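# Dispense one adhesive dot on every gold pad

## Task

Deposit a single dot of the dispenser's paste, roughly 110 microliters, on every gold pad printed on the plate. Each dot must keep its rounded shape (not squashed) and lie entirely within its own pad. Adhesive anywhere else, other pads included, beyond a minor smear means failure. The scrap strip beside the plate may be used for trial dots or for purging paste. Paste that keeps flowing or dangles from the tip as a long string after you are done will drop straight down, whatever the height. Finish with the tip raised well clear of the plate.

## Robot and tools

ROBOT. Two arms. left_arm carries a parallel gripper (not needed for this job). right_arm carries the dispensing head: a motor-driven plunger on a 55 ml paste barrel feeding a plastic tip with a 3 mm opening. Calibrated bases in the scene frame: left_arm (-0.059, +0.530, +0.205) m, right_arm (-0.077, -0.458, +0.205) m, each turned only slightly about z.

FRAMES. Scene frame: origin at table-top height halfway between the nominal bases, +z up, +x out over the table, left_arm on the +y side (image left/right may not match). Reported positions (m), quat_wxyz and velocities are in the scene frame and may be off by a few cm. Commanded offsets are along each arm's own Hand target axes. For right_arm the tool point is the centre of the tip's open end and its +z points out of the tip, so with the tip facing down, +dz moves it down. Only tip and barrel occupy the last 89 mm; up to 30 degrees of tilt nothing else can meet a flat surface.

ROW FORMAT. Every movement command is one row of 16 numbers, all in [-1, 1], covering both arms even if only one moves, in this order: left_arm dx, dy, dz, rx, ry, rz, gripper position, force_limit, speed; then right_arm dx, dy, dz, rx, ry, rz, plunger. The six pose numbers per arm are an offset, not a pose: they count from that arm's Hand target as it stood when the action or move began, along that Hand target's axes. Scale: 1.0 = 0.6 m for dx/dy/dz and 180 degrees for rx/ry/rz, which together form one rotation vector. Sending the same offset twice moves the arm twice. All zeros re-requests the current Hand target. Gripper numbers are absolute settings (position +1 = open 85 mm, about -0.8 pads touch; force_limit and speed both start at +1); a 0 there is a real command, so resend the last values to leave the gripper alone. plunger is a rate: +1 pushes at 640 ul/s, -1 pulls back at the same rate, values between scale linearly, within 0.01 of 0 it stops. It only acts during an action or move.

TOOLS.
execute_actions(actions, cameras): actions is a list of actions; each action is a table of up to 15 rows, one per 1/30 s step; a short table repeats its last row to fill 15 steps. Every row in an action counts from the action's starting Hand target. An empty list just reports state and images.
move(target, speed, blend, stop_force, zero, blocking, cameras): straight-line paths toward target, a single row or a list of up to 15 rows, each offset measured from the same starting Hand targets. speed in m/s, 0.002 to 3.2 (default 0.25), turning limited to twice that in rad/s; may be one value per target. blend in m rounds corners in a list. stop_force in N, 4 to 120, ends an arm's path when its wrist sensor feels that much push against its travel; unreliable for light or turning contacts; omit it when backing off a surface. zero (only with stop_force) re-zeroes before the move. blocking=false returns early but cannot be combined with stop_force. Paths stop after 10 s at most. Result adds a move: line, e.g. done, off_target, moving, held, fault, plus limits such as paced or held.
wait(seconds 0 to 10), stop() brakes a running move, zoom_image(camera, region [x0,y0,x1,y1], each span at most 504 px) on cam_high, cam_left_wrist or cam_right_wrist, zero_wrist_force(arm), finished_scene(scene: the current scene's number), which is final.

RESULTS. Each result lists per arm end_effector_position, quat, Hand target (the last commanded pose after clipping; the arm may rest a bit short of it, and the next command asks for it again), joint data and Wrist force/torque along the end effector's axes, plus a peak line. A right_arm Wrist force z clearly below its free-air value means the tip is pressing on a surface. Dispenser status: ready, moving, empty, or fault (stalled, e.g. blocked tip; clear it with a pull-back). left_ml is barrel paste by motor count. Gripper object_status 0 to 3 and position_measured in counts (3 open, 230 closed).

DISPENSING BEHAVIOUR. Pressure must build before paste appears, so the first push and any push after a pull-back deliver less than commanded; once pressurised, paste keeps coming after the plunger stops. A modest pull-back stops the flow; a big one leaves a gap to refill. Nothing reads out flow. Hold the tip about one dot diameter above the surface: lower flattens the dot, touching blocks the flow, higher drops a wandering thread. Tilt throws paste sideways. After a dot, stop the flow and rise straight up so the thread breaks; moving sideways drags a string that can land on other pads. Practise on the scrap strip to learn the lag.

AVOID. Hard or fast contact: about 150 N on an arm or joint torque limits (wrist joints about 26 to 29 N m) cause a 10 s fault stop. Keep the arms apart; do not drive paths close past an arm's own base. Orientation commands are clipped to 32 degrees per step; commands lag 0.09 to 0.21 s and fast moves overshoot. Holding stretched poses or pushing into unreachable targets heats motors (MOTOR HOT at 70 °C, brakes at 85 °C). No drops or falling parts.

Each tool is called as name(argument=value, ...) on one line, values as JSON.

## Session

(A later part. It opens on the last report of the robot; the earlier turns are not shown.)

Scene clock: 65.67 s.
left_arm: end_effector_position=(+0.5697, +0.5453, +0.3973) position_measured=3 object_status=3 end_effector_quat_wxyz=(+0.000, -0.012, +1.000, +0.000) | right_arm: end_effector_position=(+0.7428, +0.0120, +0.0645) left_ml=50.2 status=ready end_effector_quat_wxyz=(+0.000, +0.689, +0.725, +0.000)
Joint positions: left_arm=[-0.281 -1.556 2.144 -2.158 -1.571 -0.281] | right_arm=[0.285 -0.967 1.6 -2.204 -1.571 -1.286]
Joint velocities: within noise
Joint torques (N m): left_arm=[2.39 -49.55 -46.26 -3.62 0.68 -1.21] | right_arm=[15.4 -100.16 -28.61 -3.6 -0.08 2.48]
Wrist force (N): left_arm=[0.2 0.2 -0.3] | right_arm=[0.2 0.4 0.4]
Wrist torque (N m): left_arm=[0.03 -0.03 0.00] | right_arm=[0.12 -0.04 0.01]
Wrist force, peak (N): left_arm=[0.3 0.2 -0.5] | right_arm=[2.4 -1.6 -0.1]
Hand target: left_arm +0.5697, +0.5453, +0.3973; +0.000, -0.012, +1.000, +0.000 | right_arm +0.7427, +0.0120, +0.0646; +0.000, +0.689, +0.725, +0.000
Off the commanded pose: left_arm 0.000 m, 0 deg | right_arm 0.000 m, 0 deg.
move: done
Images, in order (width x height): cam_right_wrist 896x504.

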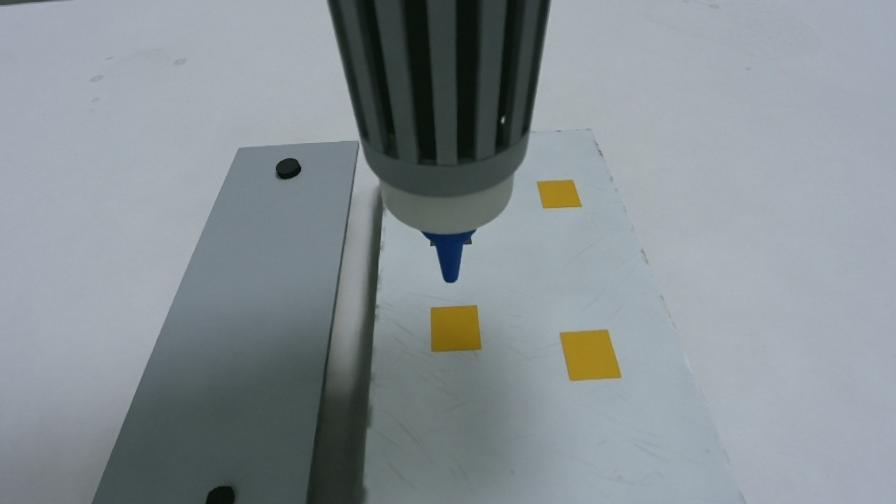

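move(target=[0,0,0,0,0,0,1,1,1,-0.0012,0.0016,0.05,0,0,0,0], speed=0.08, cameras=["cam_right_wrist"])

execute_actions(actions=[[[0,0,0,0,0,0,1,1,1,0,0,0,0,0,0,0.344]]], cameras=[])

wait(seconds=10, cameras=[])

wait(seconds=10, cameras=[])

move(target=[0,0,0,0,0,0,1,1,1,0,0,-0.05,0,0,0,0], speed=0.1, cameras=["cam_right_wrist"])

zoom_image(camera="cam_right_wrist", region=[350, 250, 550, 450])

move(target=[0,0,0,0,0,0,1,1,1,-0.073,-0.015,0,0,0,0,0], speed=0.15, cameras=["cam_right_wrist"])

zoom_image(camera="cam_right_wrist", region=[400, 270, 500, 370])

Scene clock: 66.87 s.
left_arm: end_effector_position=(+0.5697, +0.5453, +0.3973) position_measured=3 object_status=3 end_effector_quat_wxyz=(+0.000, -0.012, +1.000, +0.000) | right_arm: end_effector_position=(+0.7436, +0.0113, +0.0343) left_ml=50.2 status=ready end_effector_quat_wxyz=(+0.000, +0.689, +0.725, +0.000) end_effector_velocity=(-0.001, +0.000, +0.002) end_effector_angular_velocity=(-0.001, +0.002, +0.001)
Joint positions: left_arm=[-0.281 -1.556 2.144 -2.158 -1.571 -0.281] | right_arm=[0.284 -0.936 1.612 -2.247 -1.571 -1.287]
Joint velocities: left_arm=[within noise] | right_arm=[0 -0.001 -0.002 0.005 0 -0.001]
Joint torques (N m): left_arm=[2.3 -48.74 -46.05 -3.72 0.62 -1.14] | right_arm=[-20.38 -109.07 -44.51 -0.08 2.56 -2.18]
Wrist force (N): left_arm=[0.2 0.3 -0.4] | right_arm=[0.3 -0.2 -0.3]
Wrist torque (N m): left_arm=[0.06 -0.04 0.00] | right_arm=[-0.09 -0.05 -0.02]
Wrist force, peak (N): left_arm=[0.5 0.0 -0.5] | right_arm=[0.9 0.7 -1.5]
Hand target: left_arm +0.5697, +0.5453, +0.3973; +0.000, -0.012, +1.000, +0.000 | right_arm +0.7437, +0.0114, +0.0346; +0.000, +0.689, +0.725, +0.000
Off the commanded pose: left_arm 0.000 m, 0 deg | right_arm 0.000 m, 0 deg.
move: done
Images, in order (width x height): cam_right_wrist 896x504.

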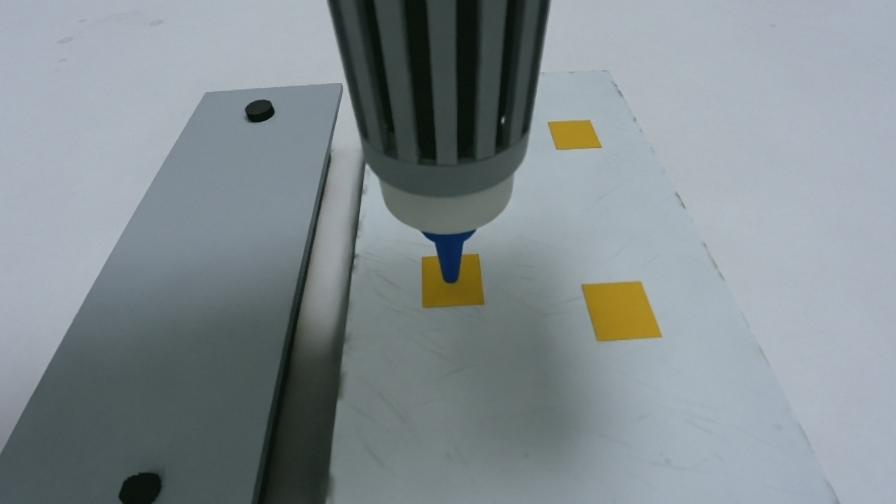

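Scene clock: 67.60 s.
left_arm: end_effector_position=(+0.5697, +0.5453, +0.3973) position_measured=3 object_status=3 end_effector_quat_wxyz=(+0.000, -0.012, +1.000, +0.000) | right_arm: end_effector_position=(+0.7437, +0.0114, +0.0346) left_ml=50.1 status=ready end_effector_quat_wxyz=(+0.000, +0.689, +0.725, +0.000)
Joint positions: left_arm=[-0.281 -1.556 2.144 -2.158 -1.571 -0.281] | right_arm=[0.284 -0.936 1.612 -2.247 -1.571 -1.287]
Joint velocities: within noise
Joint torques (N m): left_arm=[2.52 -50.61 -46.17 -3.7 0.58 -1.27] | right_arm=[-17.96 -106.61 -43.83 -0.1 2.61 -0.76]
Wrist force (N): left_arm=[0.1 0.0 -0.2] | right_arm=[0.0 0.1 -0.3]
Wrist torque (N m): left_arm=[0.01 -0.03 0.00] | right_arm=[0.01 0.04 -0.02]
Wrist force, peak (N): left_arm=[0.6 0.4 -0.1] | right_arm=[0.6 -0.4 0.4]
Hand target: left_arm +0.5697, +0.5453, +0.3973; +0.000, -0.012, +1.000, +0.000 | right_arm +0.7437, +0.0114, +0.0346; +0.000, +0.689, +0.725, +0.000
Off the commanded pose: left_arm 0.000 m, 0 deg | right_arm 0.000 m, 0 deg.
No camera images: "cameras" was empty.

Scene clock: 77.60 s.
left_arm: end_effector_position=(+0.5697, +0.5453, +0.3973) position_measured=3 object_status=3 end_effector_quat_wxyz=(+0.000, -0.012, +1.000, +0.000) | right_arm: end_effector_position=(+0.7437, +0.0114, +0.0346) left_ml=50.1 status=ready end_effector_quat_wxyz=(+0.000, +0.689, +0.725, +0.000)
Joint positions: left_arm=[-0.281 -1.556 2.144 -2.158 -1.571 -0.28] | right_arm=[0.284 -0.936 1.612 -2.247 -1.571 -1.287]
Joint velocities: within noise
Joint torques (N m): left_arm=[2.91 -50.24 -46.19 -3.71 0.71 -1.11] | right_arm=[-15.29 -105.5 -28.52 -2.11 2.68 2.58]
Wrist force (N): left_arm=[0.2 0.1 -0.4] | right_arm=[0.3 0.3 0.1]
Wrist torque (N m): left_arm=[0.02 -0.04 0.00] | right_arm=[0.07 -0.09 -0.02]
Wrist force, peak (N): left_arm=[0.3 0.3 -0.6] | right_arm=[0.9 0.4 0.1]
Hand target: left_arm +0.5697, +0.5453, +0.3973; +0.000, -0.012, +1.000, +0.000 | right_arm +0.7437, +0.0114, +0.0346; +0.000, +0.689, +0.725, +0.000
Off the commanded pose: left_arm 0.000 m, 0 deg | right_arm 0.000 m, 0 deg.
wait: 10.00 s; at rest by 0.17 s
No camera images: "cameras" was empty.

Scene clock: 87.60 s.
left_arm: end_effector_position=(+0.5697, +0.5453, +0.3973) position_measured=3 object_status=3 end_effector_quat_wxyz=(+0.000, -0.012, +1.000, +0.000) | right_arm: end_effector_position=(+0.7437, +0.0114, +0.0346) left_ml=50.1 status=ready end_effector_quat_wxyz=(+0.000, +0.689, +0.725, +0.000)
Joint positions: left_arm=[-0.281 -1.556 2.144 -2.158 -1.571 -0.28] | right_arm=[0.284 -0.936 1.612 -2.247 -1.571 -1.287]
Joint velocities: within noise
Joint torques (N m): left_arm=[1.41 -49.22 -45.56 -3.56 0.76 -1.3] | right_arm=[-11.72 -103.78 -29.35 -4.16 2.5 2.26]
Wrist force (N): left_arm=[0.4 0.1 -0.3] | right_arm=[0.0 -0.4 -0.2]
Wrist torque (N m): left_arm=[0.02 -0.06 0.00] | right_arm=[-0.17 0.02 -0.02]
Wrist force, peak (N): left_arm=[0.7 -0.1 -0.5] | right_arm=[0.9 -0.2 0.2]
Hand target: left_arm +0.5697, +0.5453, +0.3973; +0.000, -0.012, +1.000, +0.000 | right_arm +0.7437, +0.0114, +0.0346; +0.000, +0.689, +0.725, +0.000
Off the commanded pose: left_arm 0.000 m, 0 deg | right_arm 0.000 m, 0 deg.
wait: 10.00 s; at rest by 0.17 s
No camera images: "cameras" was empty.

Scene clock: 88.33 s.
left_arm: end_effector_position=(+0.5697, +0.5453, +0.3973) position_measured=3 object_status=3 end_effector_quat_wxyz=(+0.000, -0.012, +1.000, +0.000) | right_arm: end_effector_position=(+0.7438, +0.0114, +0.0649) left_ml=50.1 status=ready end_effector_quat_wxyz=(+0.000, +0.689, +0.725, +0.000)
Joint positions: left_arm=[-0.281 -1.556 2.144 -2.158 -1.571 -0.28] | right_arm=[0.284 -0.966 1.599 -2.204 -1.571 -1.287]
Joint velocities: within noise
Joint torques (N m): left_arm=[1.67 -50.49 -46.25 -3.5 0.59 -1.11] | right_arm=[-11.08 -65.2 -28.36 -8.08 2.55 2.44]
Wrist force (N): left_arm=[0.2 0.0 -0.3] | right_arm=[0.7 -0.1 -0.2]
Wrist torque (N m): left_arm=[0.00 -0.04 0.00] | right_arm=[-0.06 -0.22 0.01]
Wrist force, peak (N): left_arm=[0.4 0.3 -0.6] | right_arm=[0.6 -0.4 1.4]
Hand target: left_arm +0.5697, +0.5453, +0.3973; +0.000, -0.012, +1.000, +0.000 | right_arm +0.7437, +0.0114, +0.0646; +0.000, +0.689, +0.725, +0.000
Off the commanded pose: left_arm 0.000 m, 0 deg | right_arm 0.000 m, 0 deg.
move: done
Images, in order (width x height): cam_right_wrist 896x504.

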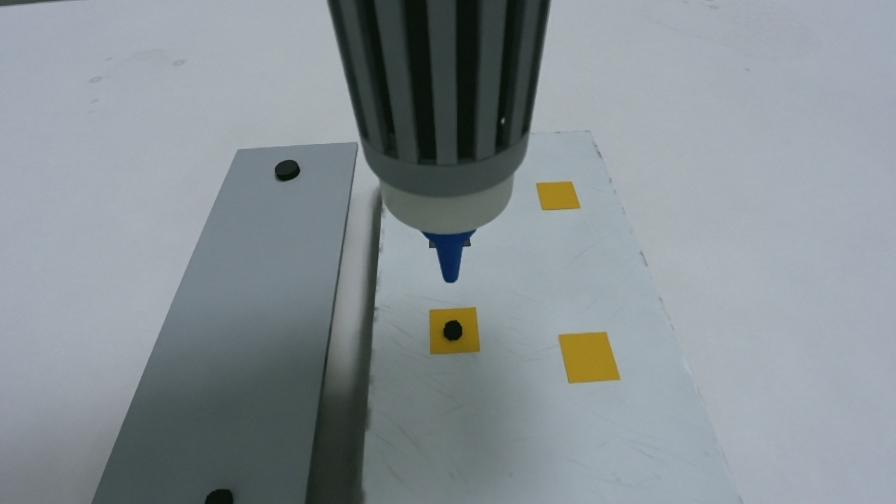

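Scaled by 2.520 from the camera's 896x504 image, which has a finer 1280x720 frame.

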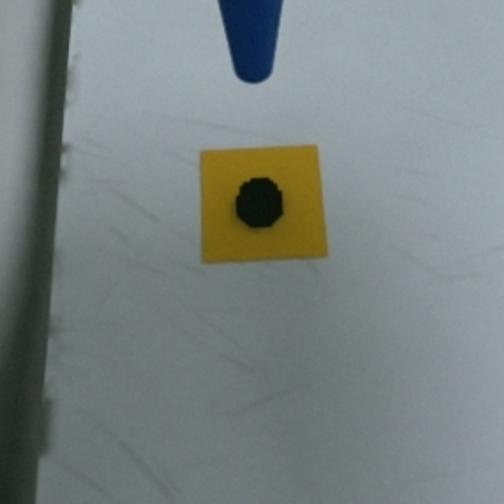

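Scene clock: 89.07 s.
left_arm: end_effector_position=(+0.5697, +0.5453, +0.3973) position_measured=3 object_status=3 end_effector_quat_wxyz=(+0.000, -0.012, +1.000, +0.000) | right_arm: end_effector_position=(+0.7371, -0.0330, +0.0648) left_ml=50.1 status=ready end_effector_quat_wxyz=(+0.000, +0.689, +0.725, +0.000)
Joint positions: left_arm=[-0.281 -1.556 2.144 -2.158 -1.571 -0.28] | right_arm=[0.24 -1.002 1.662 -2.231 -1.571 -1.331]
Joint velocities: within noise
Joint torques (N m): left_arm=[1.72 -50.74 -45.52 -3.52 0.83 -1.36] | right_arm=[13.75 -63.38 -46.55 -0.81 -1.36 2.44]
Wrist force (N): left_arm=[0.3 0.1 -0.3] | right_arm=[0.8 0.2 0.1]
Wrist torque (N m): left_arm=[0.03 -0.06 0.00] | right_arm=[0.03 -0.26 -0.03]
Wrist force, peak (N): left_arm=[0.6 0.1 -0.3] | right_arm=[1.8 0.1 -0.2]
Hand target: left_arm +0.5697, +0.5453, +0.3973; +0.000, -0.012, +1.000, +0.000 | right_arm +0.7370, -0.0328, +0.0646; +0.000, +0.689, +0.725, +0.000
Off the commanded pose: left_arm 0.000 m, 0 deg | right_arm 0.000 m, 0 deg.
move: done
Images, in order (width x height): cam_right_wrist 896x504.

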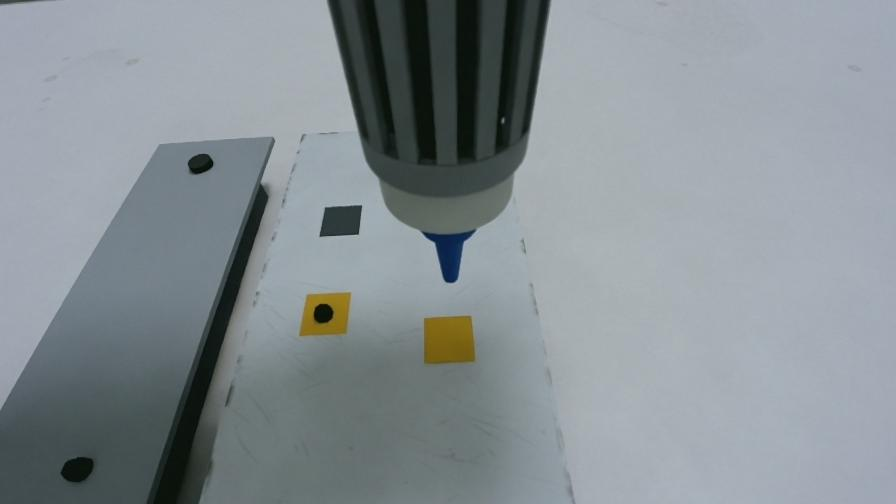

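Scaled by 5.040 from the camera's 896x504 image, which has a finer 1280x720 frame.

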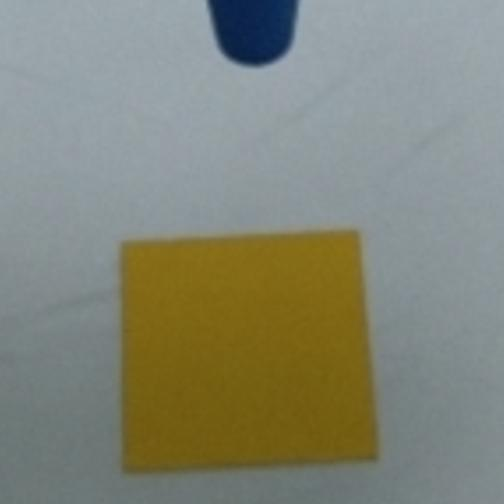

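move(target=[0,0,0,0,0,0,1,1,1,0.0024,-0.0042,0.05,0,0,0,0], speed=0.08, cameras=["cam_right_wrist"])

execute_actions(actions=[[[0,0,0,0,0,0,1,1,1,0,0,0,0,0,0,0.344]]], cameras=[])

wait(seconds=10, cameras=[])

wait(seconds=10, cameras=[])

move(target=[0,0,0,0,0,0,1,1,1,0,0,-0.05,0,0,0,0], speed=0.1, cameras=["cam_right_wrist"])

zoom_image(camera="cam_right_wrist", region=[350, 250, 550, 450])

move(target=[0,0,0,0,0,0,1,1,1,-0.003,0.1,0,0,0,0,0], speed=0.15, cameras=["cam_right_wrist"])

zoom_image(camera="cam_right_wrist", region=[400, 270, 500, 370])

Scene clock: 90.23 s.
left_arm: end_effector_position=(+0.5697, +0.5453, +0.3973) position_measured=3 object_status=3 end_effector_quat_wxyz=(+0.000, -0.012, +1.000, +0.000) | right_arm: end_effector_position=(+0.7342, -0.0315, +0.0343) left_ml=50.1 status=ready end_effector_quat_wxyz=(+0.000, +0.689, +0.725, +0.000) end_effector_velocity=(+0.000, -0.001, +0.003) end_effector_angular_velocity=(-0.001, +0.002, -0.002)
Joint positions: left_arm=[-0.281 -1.556 2.144 -2.158 -1.571 -0.28] | right_arm=[0.242 -0.973 1.679 -2.277 -1.571 -1.328]
Joint velocities: left_arm=[within noise] | right_arm=[-0.001 -0.002 -0.002 0.007 0 0.001]
Joint torques (N m): left_arm=[2.59 -51.36 -45.84 -3.47 0.75 -1.42] | right_arm=[9.09 -103.49 -45.74 -0.09 -1.57 1.58]
Wrist force (N): left_arm=[0.2 0.4 -0.1] | right_arm=[0.3 -0.2 -0.3]
Wrist torque (N m): left_arm=[0.07 -0.04 0.01] | right_arm=[-0.13 -0.09 -0.03]
Wrist force, peak (N): left_arm=[0.5 0.1 -0.5] | right_arm=[0.4 0.1 -1.4]
Hand target: left_arm +0.5697, +0.5453, +0.3973; +0.000, -0.012, +1.000, +0.000 | right_arm +0.7344, -0.0315, +0.0346; +0.000, +0.689, +0.725, +0.000
Off the commanded pose: left_arm 0.000 m, 0 deg | right_arm 0.000 m, 0 deg.
move: done
Images, in order (width x height): cam_right_wrist 896x504.

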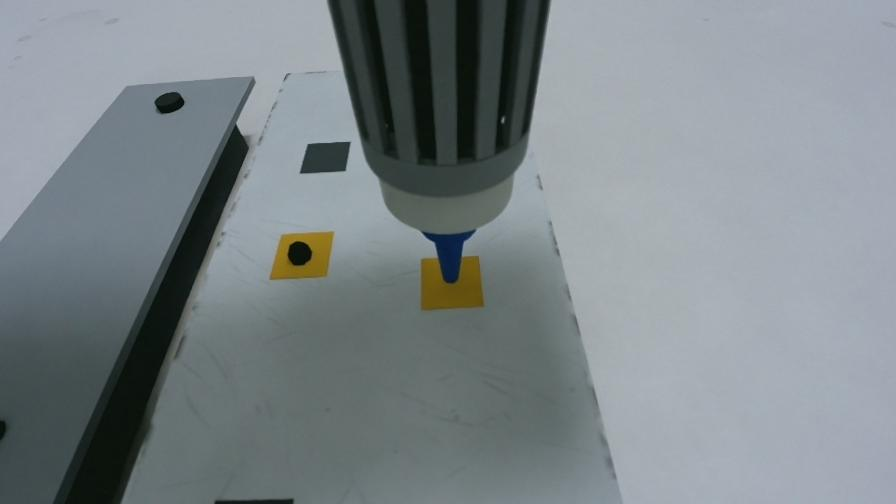

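Scene clock: 90.97 s.
left_arm: end_effector_position=(+0.5697, +0.5453, +0.3973) position_measured=3 object_status=3 end_effector_quat_wxyz=(+0.000, -0.012, +1.000, +0.000) | right_arm: end_effector_position=(+0.7344, -0.0315, +0.0346) left_ml=50.0 status=ready end_effector_quat_wxyz=(+0.000, +0.689, +0.725, +0.000)
Joint positions: left_arm=[-0.281 -1.556 2.144 -2.158 -1.571 -0.28] | right_arm=[0.242 -0.973 1.679 -2.277 -1.571 -1.328]
Joint velocities: within noise
Joint torques (N m): left_arm=[2.72 -50.94 -45.45 -3.4 0.71 -1.34] | right_arm=[-4.74 -103.54 -42.92 -0.3 -2.04 -1.77]
Wrist force (N): left_arm=[0.4 0.2 -0.2] | right_arm=[0.9 0.1 0.2]
Wrist torque (N m): left_arm=[0.03 -0.07 0.01] | right_arm=[0.00 -0.28 -0.03]
Wrist force, peak (N): left_arm=[0.4 0.3 -0.4] | right_arm=[0.9 0.1 0.2]
Hand target: left_arm +0.5697, +0.5453, +0.3973; +0.000, -0.012, +1.000, +0.000 | right_arm +0.7344, -0.0315, +0.0346; +0.000, +0.689, +0.725, +0.000
Off the commanded pose: left_arm 0.000 m, 0 deg | right_arm 0.000 m, 0 deg.
No camera images: "cameras" was empty.

Scene clock: 100.97 s.
left_arm: end_effector_position=(+0.5697, +0.5453, +0.3973) position_measured=3 object_status=3 end_effector_quat_wxyz=(+0.000, -0.012, +1.000, +0.000) | right_arm: end_effector_position=(+0.7344, -0.0315, +0.0346) left_ml=50.0 status=ready end_effector_quat_wxyz=(+0.000, +0.689, +0.725, +0.000)
Joint positions: left_arm=[-0.281 -1.556 2.144 -2.158 -1.571 -0.281] | right_arm=[0.242 -0.973 1.679 -2.277 -1.571 -1.328]
Joint velocities: within noise
Joint torques (N m): left_arm=[2.01 -50.73 -46.02 -3.38 0.79 -1.11] | right_arm=[-12.46 -101.84 -27.89 -2.46 -2.07 -2.58]
Wrist force (N): left_arm=[0.4 0.2 -0.3] | right_arm=[0.0 -0.3 -0.7]
Wrist torque (N m): left_arm=[0.03 -0.07 0.01] | right_arm=[-0.16 0.05 -0.03]
Wrist force, peak (N): left_arm=[0.7 0.0 -0.3] | right_arm=[0.5 -0.6 -0.6]
Hand target: left_arm +0.5697, +0.5453, +0.3973; +0.000, -0.012, +1.000, +0.000 | right_arm +0.7344, -0.0315, +0.0346; +0.000, +0.689, +0.725, +0.000
Off the commanded pose: left_arm 0.000 m, 0 deg | right_arm 0.000 m, 0 deg.
wait: 10.00 s; at rest by 0.17 s
No camera images: "cameras" was empty.

Scene clock: 110.97 s.
left_arm: end_effector_position=(+0.5697, +0.5453, +0.3973) position_measured=3 object_status=3 end_effector_quat_wxyz=(+0.000, -0.012, +1.000, +0.000) | right_arm: end_effector_position=(+0.7344, -0.0315, +0.0346) left_ml=50.0 status=ready end_effector_quat_wxyz=(+0.000, +0.689, +0.725, +0.000)
Joint positions: left_arm=[-0.281 -1.556 2.144 -2.158 -1.571 -0.28] | right_arm=[0.242 -0.973 1.679 -2.277 -1.571 -1.328]
Joint velocities: within noise
Joint torques (N m): left_arm=[1.95 -51.39 -45.38 -3.28 0.88 -0.81] | right_arm=[-13.17 -101.41 -30.22 -4.31 -1.84 -2.58]
Wrist force (N): left_arm=[0.2 0.1 -0.2] | right_arm=[0.6 -0.3 0.2]
Wrist torque (N m): left_arm=[0.02 -0.03 0.01] | right_arm=[-0.16 -0.17 -0.03]
Wrist force, peak (N): left_arm=[0.7 0.0 -0.3] | right_arm=[0.8 0.5 -0.5]
Hand target: left_arm +0.5697, +0.5453, +0.3973; +0.000, -0.012, +1.000, +0.000 | right_arm +0.7344, -0.0315, +0.0346; +0.000, +0.689, +0.725, +0.000
Off the commanded pose: left_arm 0.000 m, 0 deg | right_arm 0.000 m, 0 deg.
wait: 10.00 s; at rest by 0.17 s
No camera images: "cameras" was empty.

Scene clock: 111.70 s.
left_arm: end_effector_position=(+0.5697, +0.5453, +0.3973) position_measured=3 object_status=3 end_effector_quat_wxyz=(+0.000, -0.012, +1.000, +0.000) | right_arm: end_effector_position=(+0.7345, -0.0315, +0.0649) left_ml=50.0 status=ready end_effector_quat_wxyz=(+0.000, +0.689, +0.725, +0.000) end_effector_velocity=(+0.001, +0.000, -0.002) end_effector_angular_velocity=(+0.001, -0.002, +0.000)
Joint positions: left_arm=[-0.281 -1.556 2.144 -2.158 -1.571 -0.28] | right_arm=[0.242 -1.005 1.666 -2.232 -1.571 -1.328]
Joint velocities: left_arm=[within noise] | right_arm=[0 0.003 0 -0.005 0 0]
Joint torques (N m): left_arm=[2.61 -50.41 -45.7 -3.19 0.98 -0.92] | right_arm=[-12.93 -64.24 -27.62 -8.43 -1.92 -2.58]
Wrist force (N): left_arm=[0.3 0.1 -0.4] | right_arm=[0.1 -0.1 0.2]
Wrist torque (N m): left_arm=[0.02 -0.05 0.01] | right_arm=[-0.08 -0.03 -0.04]
Wrist force, peak (N): left_arm=[0.5 -0.1 -0.4] | right_arm=[0.7 0.0 -1.3]
Hand target: left_arm +0.5697, +0.5453, +0.3973; +0.000, -0.012, +1.000, +0.000 | right_arm +0.7344, -0.0315, +0.0646; +0.000, +0.689, +0.725, +0.000
Off the commanded pose: left_arm 0.000 m, 0 deg | right_arm 0.000 m, 0 deg.
move: done
Images, in order (width x height): cam_right_wrist 896x504.

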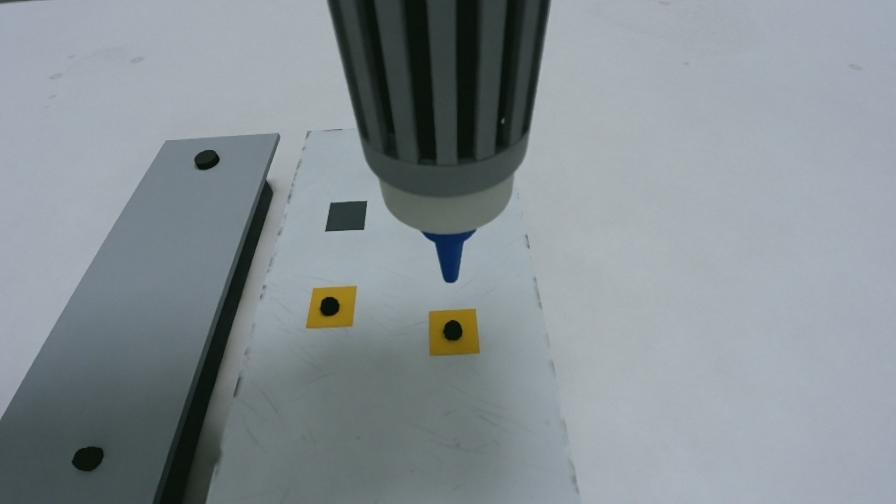

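Scaled by 2.520 from the camera's 896x504 image, which has a finer 1280x720 frame.

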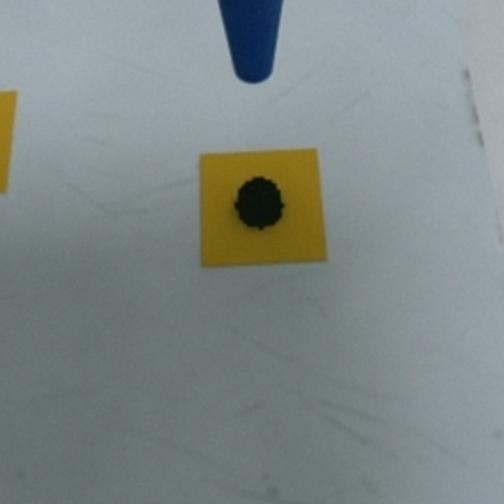

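Scene clock: 112.57 s.
left_arm: end_effector_position=(+0.5697, +0.5453, +0.3973) position_measured=3 object_status=3 end_effector_quat_wxyz=(+0.000, -0.012, +1.000, +0.000) | right_arm: end_effector_position=(+0.7943, -0.0305, +0.0644) left_ml=50.0 status=ready end_effector_quat_wxyz=(+0.000, +0.689, +0.725, +0.000)
Joint positions: left_arm=[-0.281 -1.556 2.144 -2.158 -1.571 -0.28] | right_arm=[0.225 -0.932 1.539 -2.178 -1.571 -1.345]
Joint velocities: within noise
Joint torques (N m): left_arm=[2.32 -51.26 -45.79 -3.22 0.99 -0.99] | right_arm=[14.92 -102.15 -39.79 -8.16 -0.26 2.44]
Wrist force (N): left_arm=[0.2 -0.2 0.0] | right_arm=[0.4 0.0 -0.5]
Wrist torque (N m): left_arm=[-0.03 -0.03 0.00] | right_arm=[-0.01 -0.11 0.02]
Wrist force, peak (N): left_arm=[0.5 0.1 -0.6] | right_arm=[0.9 -1.8 0.4]
Hand target: left_arm +0.5697, +0.5453, +0.3973; +0.000, -0.012, +1.000, +0.000 | right_arm +0.7944, -0.0303, +0.0646; +0.000, +0.689, +0.725, +0.000
Off the commanded pose: left_arm 0.000 m, 0 deg | right_arm 0.000 m, 0 deg.
move: done
Images, in order (width x height): cam_right_wrist 896x504.

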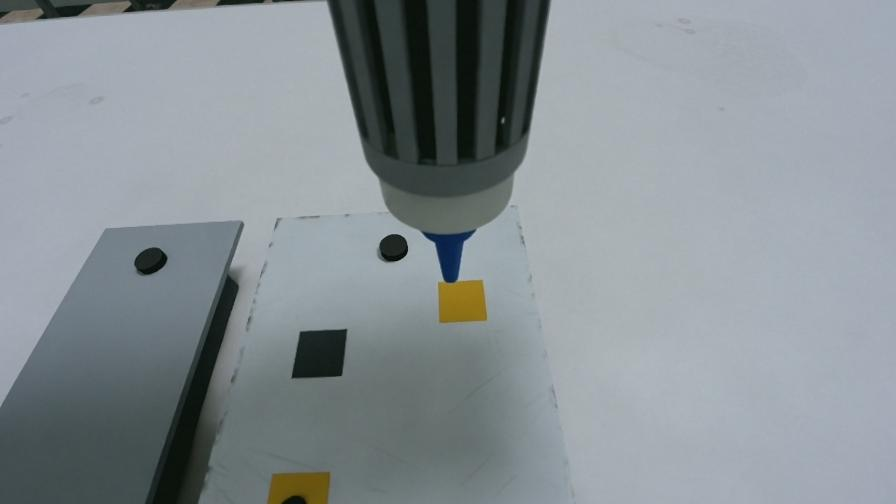

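Scaled by 5.040 from the camera's 896x504 image, which has a finer 1280x720 frame.

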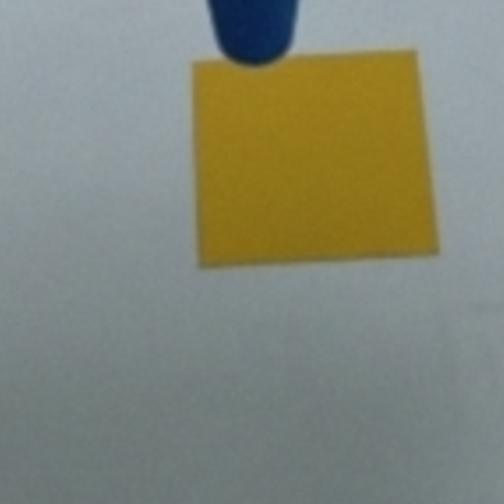

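move(target=[0,0,0,0,0,0,1,1,1,-0.0055,0.0175,0,0,0,0,0], speed=0.15, cameras=["cam_right_wrist"])

zoom_image(camera="cam_right_wrist", region=[400, 270, 500, 370])

Scene clock: 113.43 s.
left_arm: end_effector_position=(+0.5697, +0.5453, +0.3973) position_measured=3 object_status=3 end_effector_quat_wxyz=(+0.000, -0.012, +1.000, +0.000) | right_arm: end_effector_position=(+0.8051, -0.0331, +0.0646) left_ml=50.0 status=ready end_effector_quat_wxyz=(+0.000, +0.689, +0.725, +0.000)
Joint positions: left_arm=[-0.281 -1.556 2.144 -2.158 -1.571 -0.28] | right_arm=[0.22 -0.92 1.518 -2.169 -1.571 -1.351]
Joint velocities: within noise
Joint torques (N m): left_arm=[2.36 -50.92 -45.51 -3.16 1.02 -1.02] | right_arm=[-10.12 -94.16 -29.27 -2.78 -0.21 -1.89]
Wrist force (N): left_arm=[0.1 -0.1 -0.5] | right_arm=[0.6 0.0 -0.2]
Wrist torque (N m): left_arm=[-0.02 -0.03 0.00] | right_arm=[-0.03 -0.17 0.01]
Wrist force, peak (N): left_arm=[0.1 0.2 -0.6] | right_arm=[0.7 -0.1 -0.7]
Hand target: left_arm +0.5697, +0.5453, +0.3973; +0.000, -0.012, +1.000, +0.000 | right_arm +0.8050, -0.0331, +0.0646; +0.000, +0.689, +0.725, +0.000
Off the commanded pose: left_arm 0.000 m, 0 deg | right_arm 0.000 m, 0 deg.
move: done
Images, in order (width x height): cam_right_wrist 896x504.

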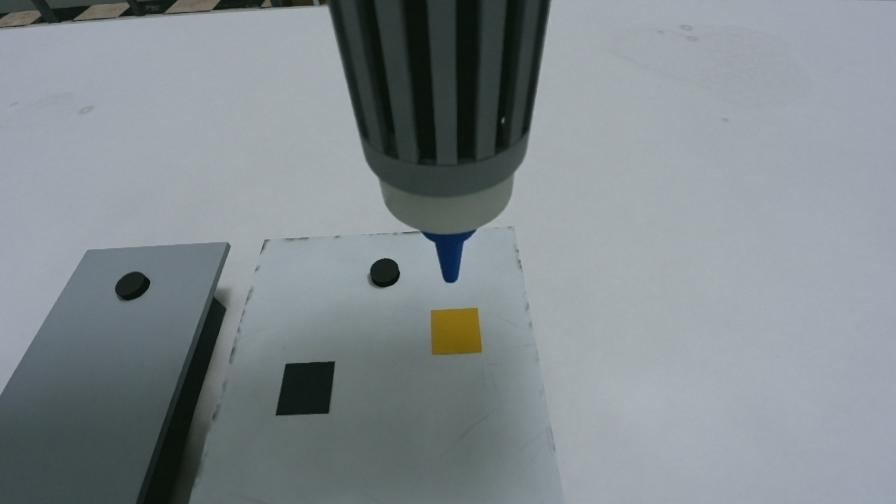

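Scaled by 5.040 from the camera's 896x504 image, which has a finer 1280x720 frame.

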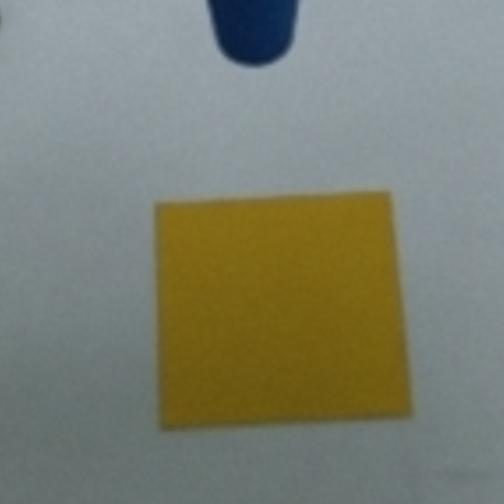

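move(target=[0,0,0,0,0,0,1,1,1,-0.0012,0,0.05,0,0,0,0], speed=0.08, cameras=[])

execute_actions(actions=[[[0,0,0,0,0,0,1,1,1,0,0,0,0,0,0,0.344]]], cameras=[])

wait(seconds=10, cameras=[])

wait(seconds=10, cameras=[])

move(target=[0,0,0,0,0,0,1,1,1,0,0,-0.05,0,0,0,0], speed=0.1, cameras=["cam_right_wrist"])

zoom_image(camera="cam_right_wrist", region=[350, 250, 550, 450])

move(target=[[0,0,0,0,0,0,1,1,1,-0.04,-0.07,0,0,0,0,0],[0,0,0,0,0,0,1,1,1,-0.04,-0.16,0,0,0,0,0],[0,0,0,0,0,0,1,1,1,0,-0.218,0,0,0,0,0]], speed=0.15, blend=0.02, cameras=["cam_right_wrist"])

zoom_image(camera="cam_right_wrist", region=[400, 270, 500, 370])

Scene clock: 114.63 s.
left_arm: end_effector_position=(+0.5697, +0.5453, +0.3973) position_measured=3 object_status=3 end_effector_quat_wxyz=(+0.000, -0.012, +1.000, +0.000) | right_arm: end_effector_position=(+0.8050, -0.0338, +0.0343) left_ml=50.0 status=ready end_effector_quat_wxyz=(+0.000, +0.689, +0.725, +0.000) end_effector_velocity=(+0.001, +0.000, +0.004) end_effector_angular_velocity=(+0.000, +0.000, +0.000)
Joint positions: left_arm=[-0.281 -1.556 2.144 -2.158 -1.571 -0.28] | right_arm=[0.219 -0.892 1.533 -2.211 -1.571 -1.352]
Joint velocities: left_arm=[within noise] | right_arm=[0 -0.003 -0.002 0.005 0 0]
Joint torques (N m): left_arm=[2.43 -51.81 -45.23 -3.01 1.09 -1.19] | right_arm=[-17.91 -111.99 -45.74 -0.22 -0.26 -3.43]
Wrist force (N): left_arm=[0.5 -0.1 -0.1] | right_arm=[0.5 0.0 -0.3]
Wrist torque (N m): left_arm=[-0.01 -0.09 0.00] | right_arm=[-0.04 -0.16 0.01]
Wrist force, peak (N): left_arm=[0.5 -0.1 -0.6] | right_arm=[0.3 0.5 -2.2]
Hand target: left_arm +0.5697, +0.5453, +0.3973; +0.000, -0.012, +1.000, +0.000 | right_arm +0.8051, -0.0338, +0.0346; +0.000, +0.689, +0.725, +0.000
Off the commanded pose: left_arm 0.000 m, 0 deg | right_arm 0.000 m, 0 deg.
move: done
No camera images: "cameras" was empty.

Scene clock: 115.37 s.
left_arm: end_effector_position=(+0.5697, +0.5453, +0.3973) position_measured=3 object_status=3 end_effector_quat_wxyz=(+0.000, -0.012, +1.000, +0.000) | right_arm: end_effector_position=(+0.8051, -0.0338, +0.0346) left_ml=49.9 status=ready end_effector_quat_wxyz=(+0.000, +0.689, +0.725, +0.000)
Joint positions: left_arm=[-0.281 -1.556 2.144 -2.158 -1.571 -0.28] | right_arm=[0.219 -0.893 1.532 -2.211 -1.571 -1.352]
Joint velocities: within noise
Joint torques (N m): left_arm=[1.92 -51.34 -45.68 -3.19 1.03 -1.12] | right_arm=[-18.4 -110.37 -45.19 -0.2 -0.15 -2.84]
Wrist force (N): left_arm=[0.2 -0.1 -0.2] | right_arm=[0.4 0.3 -0.3]
Wrist torque (N m): left_arm=[-0.02 -0.04 0.00] | right_arm=[0.09 -0.11 0.01]
Wrist force, peak (N): left_arm=[0.4 0.2 -0.5] | right_arm=[0.4 0.7 -0.2]
Hand target: left_arm +0.5697, +0.5453, +0.3973; +0.000, -0.012, +1.000, +0.000 | right_arm +0.8051, -0.0338, +0.0346; +0.000, +0.689, +0.725, +0.000
Off the commanded pose: left_arm 0.000 m, 0 deg | right_arm 0.000 m, 0 deg.
No camera images: "cameras" was empty.

Scene clock: 125.37 s.
left_arm: end_effector_position=(+0.5697, +0.5453, +0.3973) position_measured=3 object_status=3 end_effector_quat_wxyz=(+0.000, -0.012, +1.000, +0.000) | right_arm: end_effector_position=(+0.8051, -0.0338, +0.0346) left_ml=49.9 status=ready end_effector_quat_wxyz=(+0.000, +0.689, +0.725, +0.000)
Joint positions: left_arm=[-0.281 -1.556 2.144 -2.158 -1.571 -0.281] | right_arm=[0.219 -0.893 1.532 -2.211 -1.571 -1.352]
Joint velocities: within noise
Joint torques (N m): left_arm=[3.27 -52.17 -45.32 -3.12 1.1 -1.07] | right_arm=[-18.09 -108.72 -29.84 -2.11 -0.21 1.95]
Wrist force (N): left_arm=[0.3 0.0 -0.5] | right_arm=[0.5 -0.4 -0.1]
Wrist torque (N m): left_arm=[0.00 -0.06 0.00] | right_arm=[-0.16 -0.15 0.01]
Wrist force, peak (N): left_arm=[0.6 0.0 -0.6] | right_arm=[0.7 0.8 -0.7]
Hand target: left_arm +0.5697, +0.5453, +0.3973; +0.000, -0.012, +1.000, +0.000 | right_arm +0.8051, -0.0338, +0.0346; +0.000, +0.689, +0.725, +0.000
Off the commanded pose: left_arm 0.000 m, 0 deg | right_arm 0.000 m, 0 deg.
wait: 10.00 s; at rest by 0.17 s
No camera images: "cameras" was empty.

Scene clock: 135.37 s.
left_arm: end_effector_position=(+0.5697, +0.5453, +0.3973) position_measured=3 object_status=3 end_effector_quat_wxyz=(+0.000, -0.012, +1.000, +0.000) | right_arm: end_effector_position=(+0.8051, -0.0338, +0.0346) left_ml=49.9 status=ready end_effector_quat_wxyz=(+0.000, +0.689, +0.725, +0.000)
Joint positions: left_arm=[-0.281 -1.556 2.144 -2.158 -1.571 -0.281] | right_arm=[0.219 -0.893 1.532 -2.211 -1.571 -1.352]
Joint velocities: within noise
Joint torques (N m): left_arm=[1.58 -51.98 -44.82 -3 1.15 -0.72] | right_arm=[-17.46 -105.47 -30.82 -4.23 0.13 1.96]
Wrist force (N): left_arm=[0.2 0.3 -0.3] | right_arm=[0.3 0.1 -0.2]
Wrist torque (N m): left_arm=[0.05 -0.05 0.01] | right_arm=[0.02 -0.09 0.01]
Wrist force, peak (N): left_arm=[0.4 0.4 -0.6] | right_arm=[0.6 -0.5 -0.8]
Hand target: left_arm +0.5697, +0.5453, +0.3973; +0.000, -0.012, +1.000, +0.000 | right_arm +0.8051, -0.0338, +0.0346; +0.000, +0.689, +0.725, +0.000
Off the commanded pose: left_arm 0.000 m, 0 deg | right_arm 0.000 m, 0 deg.
wait: 10.00 s; at rest by 0.17 s
No camera images: "cameras" was empty.

Scene clock: 136.10 s.
left_arm: end_effector_position=(+0.5697, +0.5453, +0.3973) position_measured=3 object_status=3 end_effector_quat_wxyz=(+0.000, -0.012, +1.000, +0.000) | right_arm: end_effector_position=(+0.8052, -0.0338, +0.0650) left_ml=49.9 status=ready end_effector_quat_wxyz=(+0.000, +0.689, +0.725, +0.000)
Joint positions: left_arm=[-0.281 -1.556 2.144 -2.158 -1.571 -0.281] | right_arm=[0.219 -0.921 1.519 -2.169 -1.571 -1.352]
Joint velocities: within noise
Joint torques (N m): left_arm=[3.38 -50.9 -45.25 -3.07 1.31 -0.61] | right_arm=[-17.19 -66.54 -28.86 -7.99 0.1 1.87]
Wrist force (N): left_arm=[0.3 -0.1 -0.4] | right_arm=[0.5 -0.1 0.0]
Wrist torque (N m): left_arm=[-0.01 -0.06 0.01] | right_arm=[-0.07 -0.15 0.01]
Wrist force, peak (N): left_arm=[0.5 0.0 -0.5] | right_arm=[0.4 -0.7 1.3]
Hand target: left_arm +0.5697, +0.5453, +0.3973; +0.000, -0.012, +1.000, +0.000 | right_arm +0.8051, -0.0338, +0.0646; +0.000, +0.689, +0.725, +0.000
Off the commanded pose: left_arm 0.000 m, 0 deg | right_arm 0.000 m, 0 deg.
move: done
Images, in order (width x height): cam_right_wrist 896x504.

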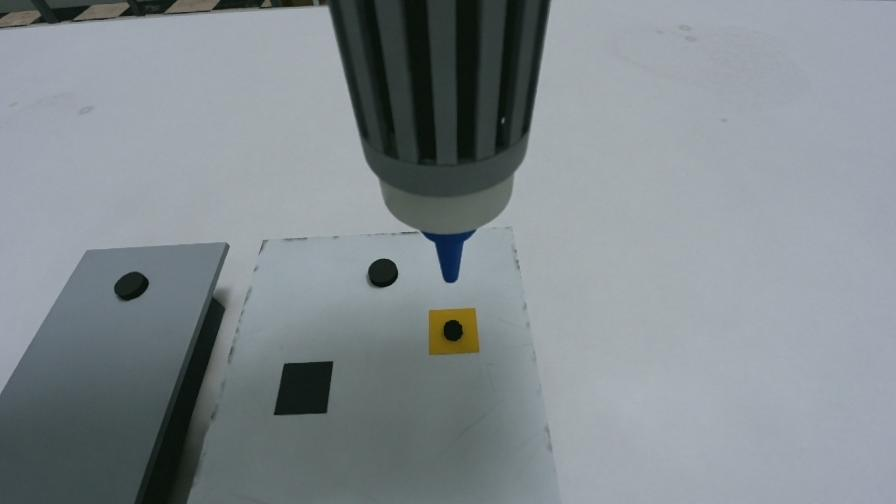

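Scaled by 2.520 from the camera's 896x504 image, which has a finer 1280x720 frame.

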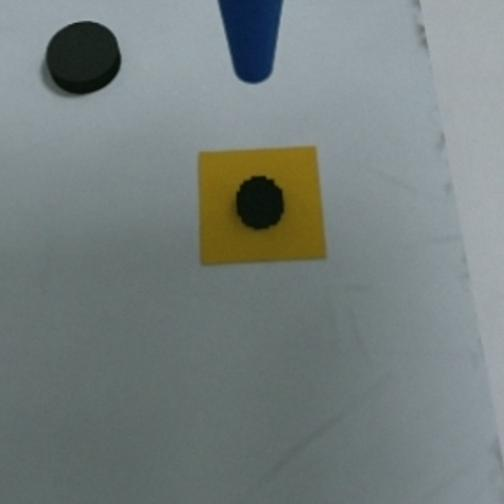

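Scene clock: 137.40 s.
left_arm: end_effector_position=(+0.5697, +0.5453, +0.3973) position_measured=3 object_status=3 end_effector_quat_wxyz=(+0.000, -0.012, +1.000, +0.000) | right_arm: end_effector_position=(+0.6746, -0.0403, +0.0648) left_ml=49.9 status=ready end_effector_quat_wxyz=(+0.000, +0.689, +0.725, +0.000)
Joint positions: left_arm=[-0.281 -1.556 2.144 -2.158 -1.571 -0.281] | right_arm=[0.253 -1.079 1.792 -2.285 -1.571 -1.318]
Joint velocities: within noise
Joint torques (N m): left_arm=[2.45 -51.32 -44.98 -2.89 1.16 -0.68] | right_arm=[-18.5 -55.5 -43.87 -0.46 2.66 -2.55]
Wrist force (N): left_arm=[0.4 0.1 -0.3] | right_arm=[0.7 0.3 0.1]
Wrist torque (N m): left_arm=[0.02 -0.07 0.00] | right_arm=[0.04 -0.22 -0.06]
Wrist force, peak (N): left_arm=[0.3 0.1 -0.6] | right_arm=[2.2 -1.7 0.1]
Hand target: left_arm +0.5697, +0.5453, +0.3973; +0.000, -0.012, +1.000, +0.000 | right_arm +0.6744, -0.0404, +0.0646; +0.000, +0.689, +0.725, +0.000
Off the commanded pose: left_arm 0.000 m, 0 deg | right_arm 0.000 m, 0 deg.
move: done
Images, in order (width x height): cam_right_wrist 896x504.

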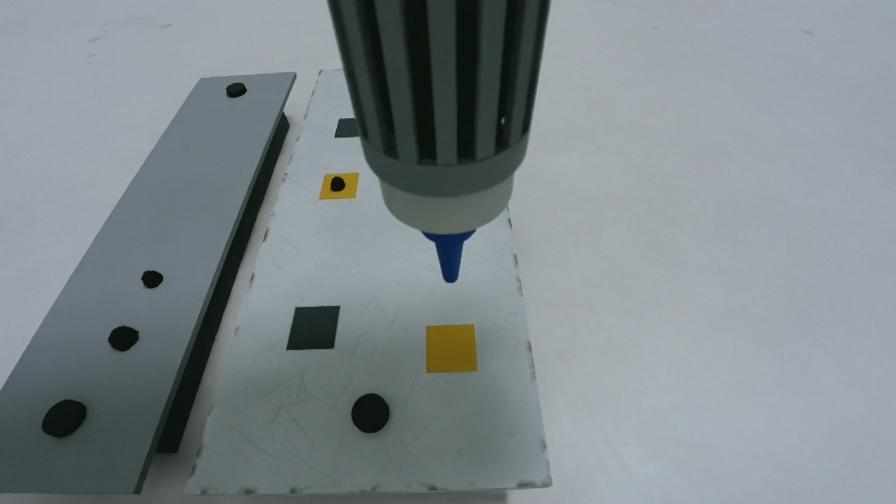

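Scaled by 5.040 from the camera's 896x504 image, which has a finer 1280x720 frame.

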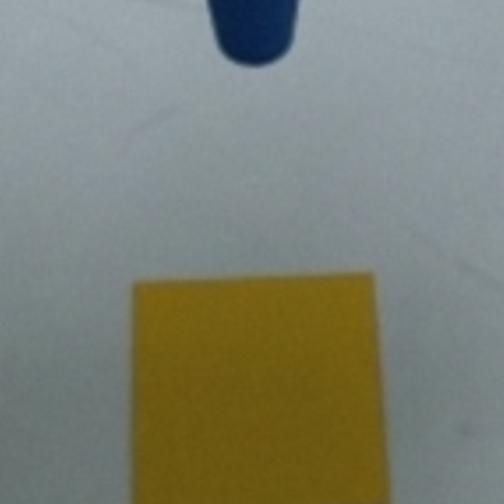

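move(target=[0,0,0,0,0,0,1,1,1,0.0012,-0.0085,0,0,0,0,0], speed=0.1, cameras=["cam_right_wrist"])

zoom_image(camera="cam_right_wrist", region=[400, 270, 500, 370])

Scene clock: 138.27 s.
left_arm: end_effector_position=(+0.5697, +0.5453, +0.3973) position_measured=3 object_status=3 end_effector_quat_wxyz=(+0.000, -0.012, +1.000, +0.000) | right_arm: end_effector_position=(+0.6692, -0.0400, +0.0646) left_ml=49.9 status=ready end_effector_quat_wxyz=(+0.000, +0.689, +0.725, +0.000)
Joint positions: left_arm=[-0.281 -1.556 2.144 -2.158 -1.571 -0.281] | right_arm=[0.255 -1.084 1.801 -2.288 -1.571 -1.316]
Joint velocities: within noise
Joint torques (N m): left_arm=[1.8 -52.42 -44.68 -2.91 1.23 -0.86] | right_arm=[14.41 -86.19 -36.48 -7.19 2.55 2.85]
Wrist force (N): left_arm=[0.0 0.2 -0.3] | right_arm=[0.7 0.2 0.3]
Wrist torque (N m): left_arm=[0.03 0.00 0.00] | right_arm=[0.00 -0.22 -0.06]
Wrist force, peak (N): left_arm=[0.5 0.3 -0.5] | right_arm=[0.7 0.0 0.6]
Hand target: left_arm +0.5697, +0.5453, +0.3973; +0.000, -0.012, +1.000, +0.000 | right_arm +0.6693, -0.0399, +0.0646; +0.000, +0.689, +0.725, +0.000
Off the commanded pose: left_arm 0.000 m, 0 deg | right_arm 0.000 m, 0 deg.
move: done
Images, in order (width x height): cam_right_wrist 896x504.

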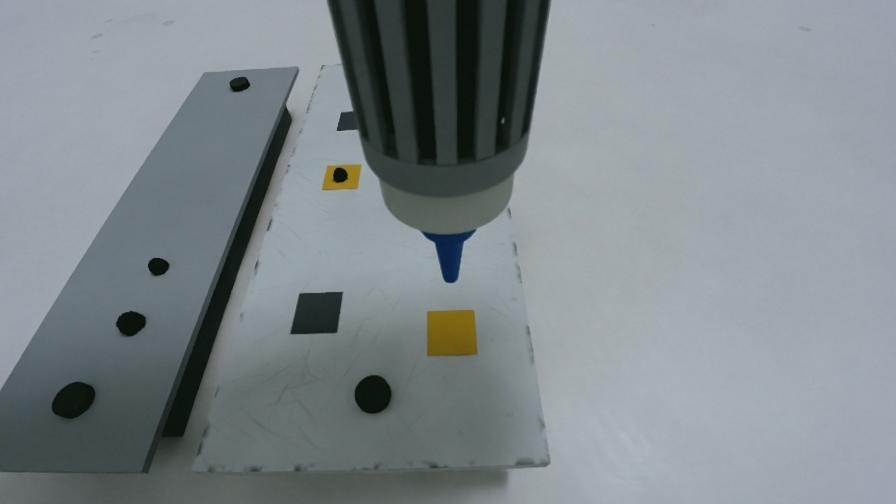

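Scaled by 5.040 from the camera's 896x504 image, which has a finer 1280x720 frame.

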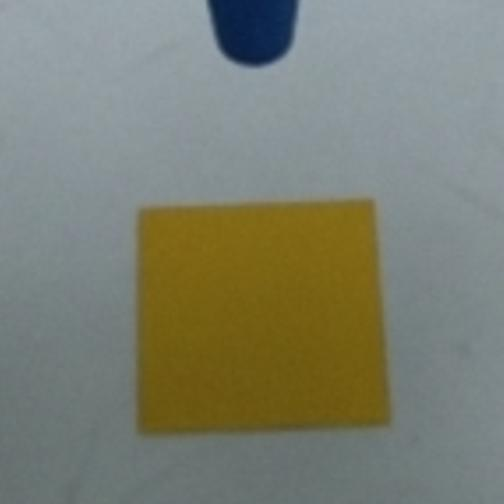

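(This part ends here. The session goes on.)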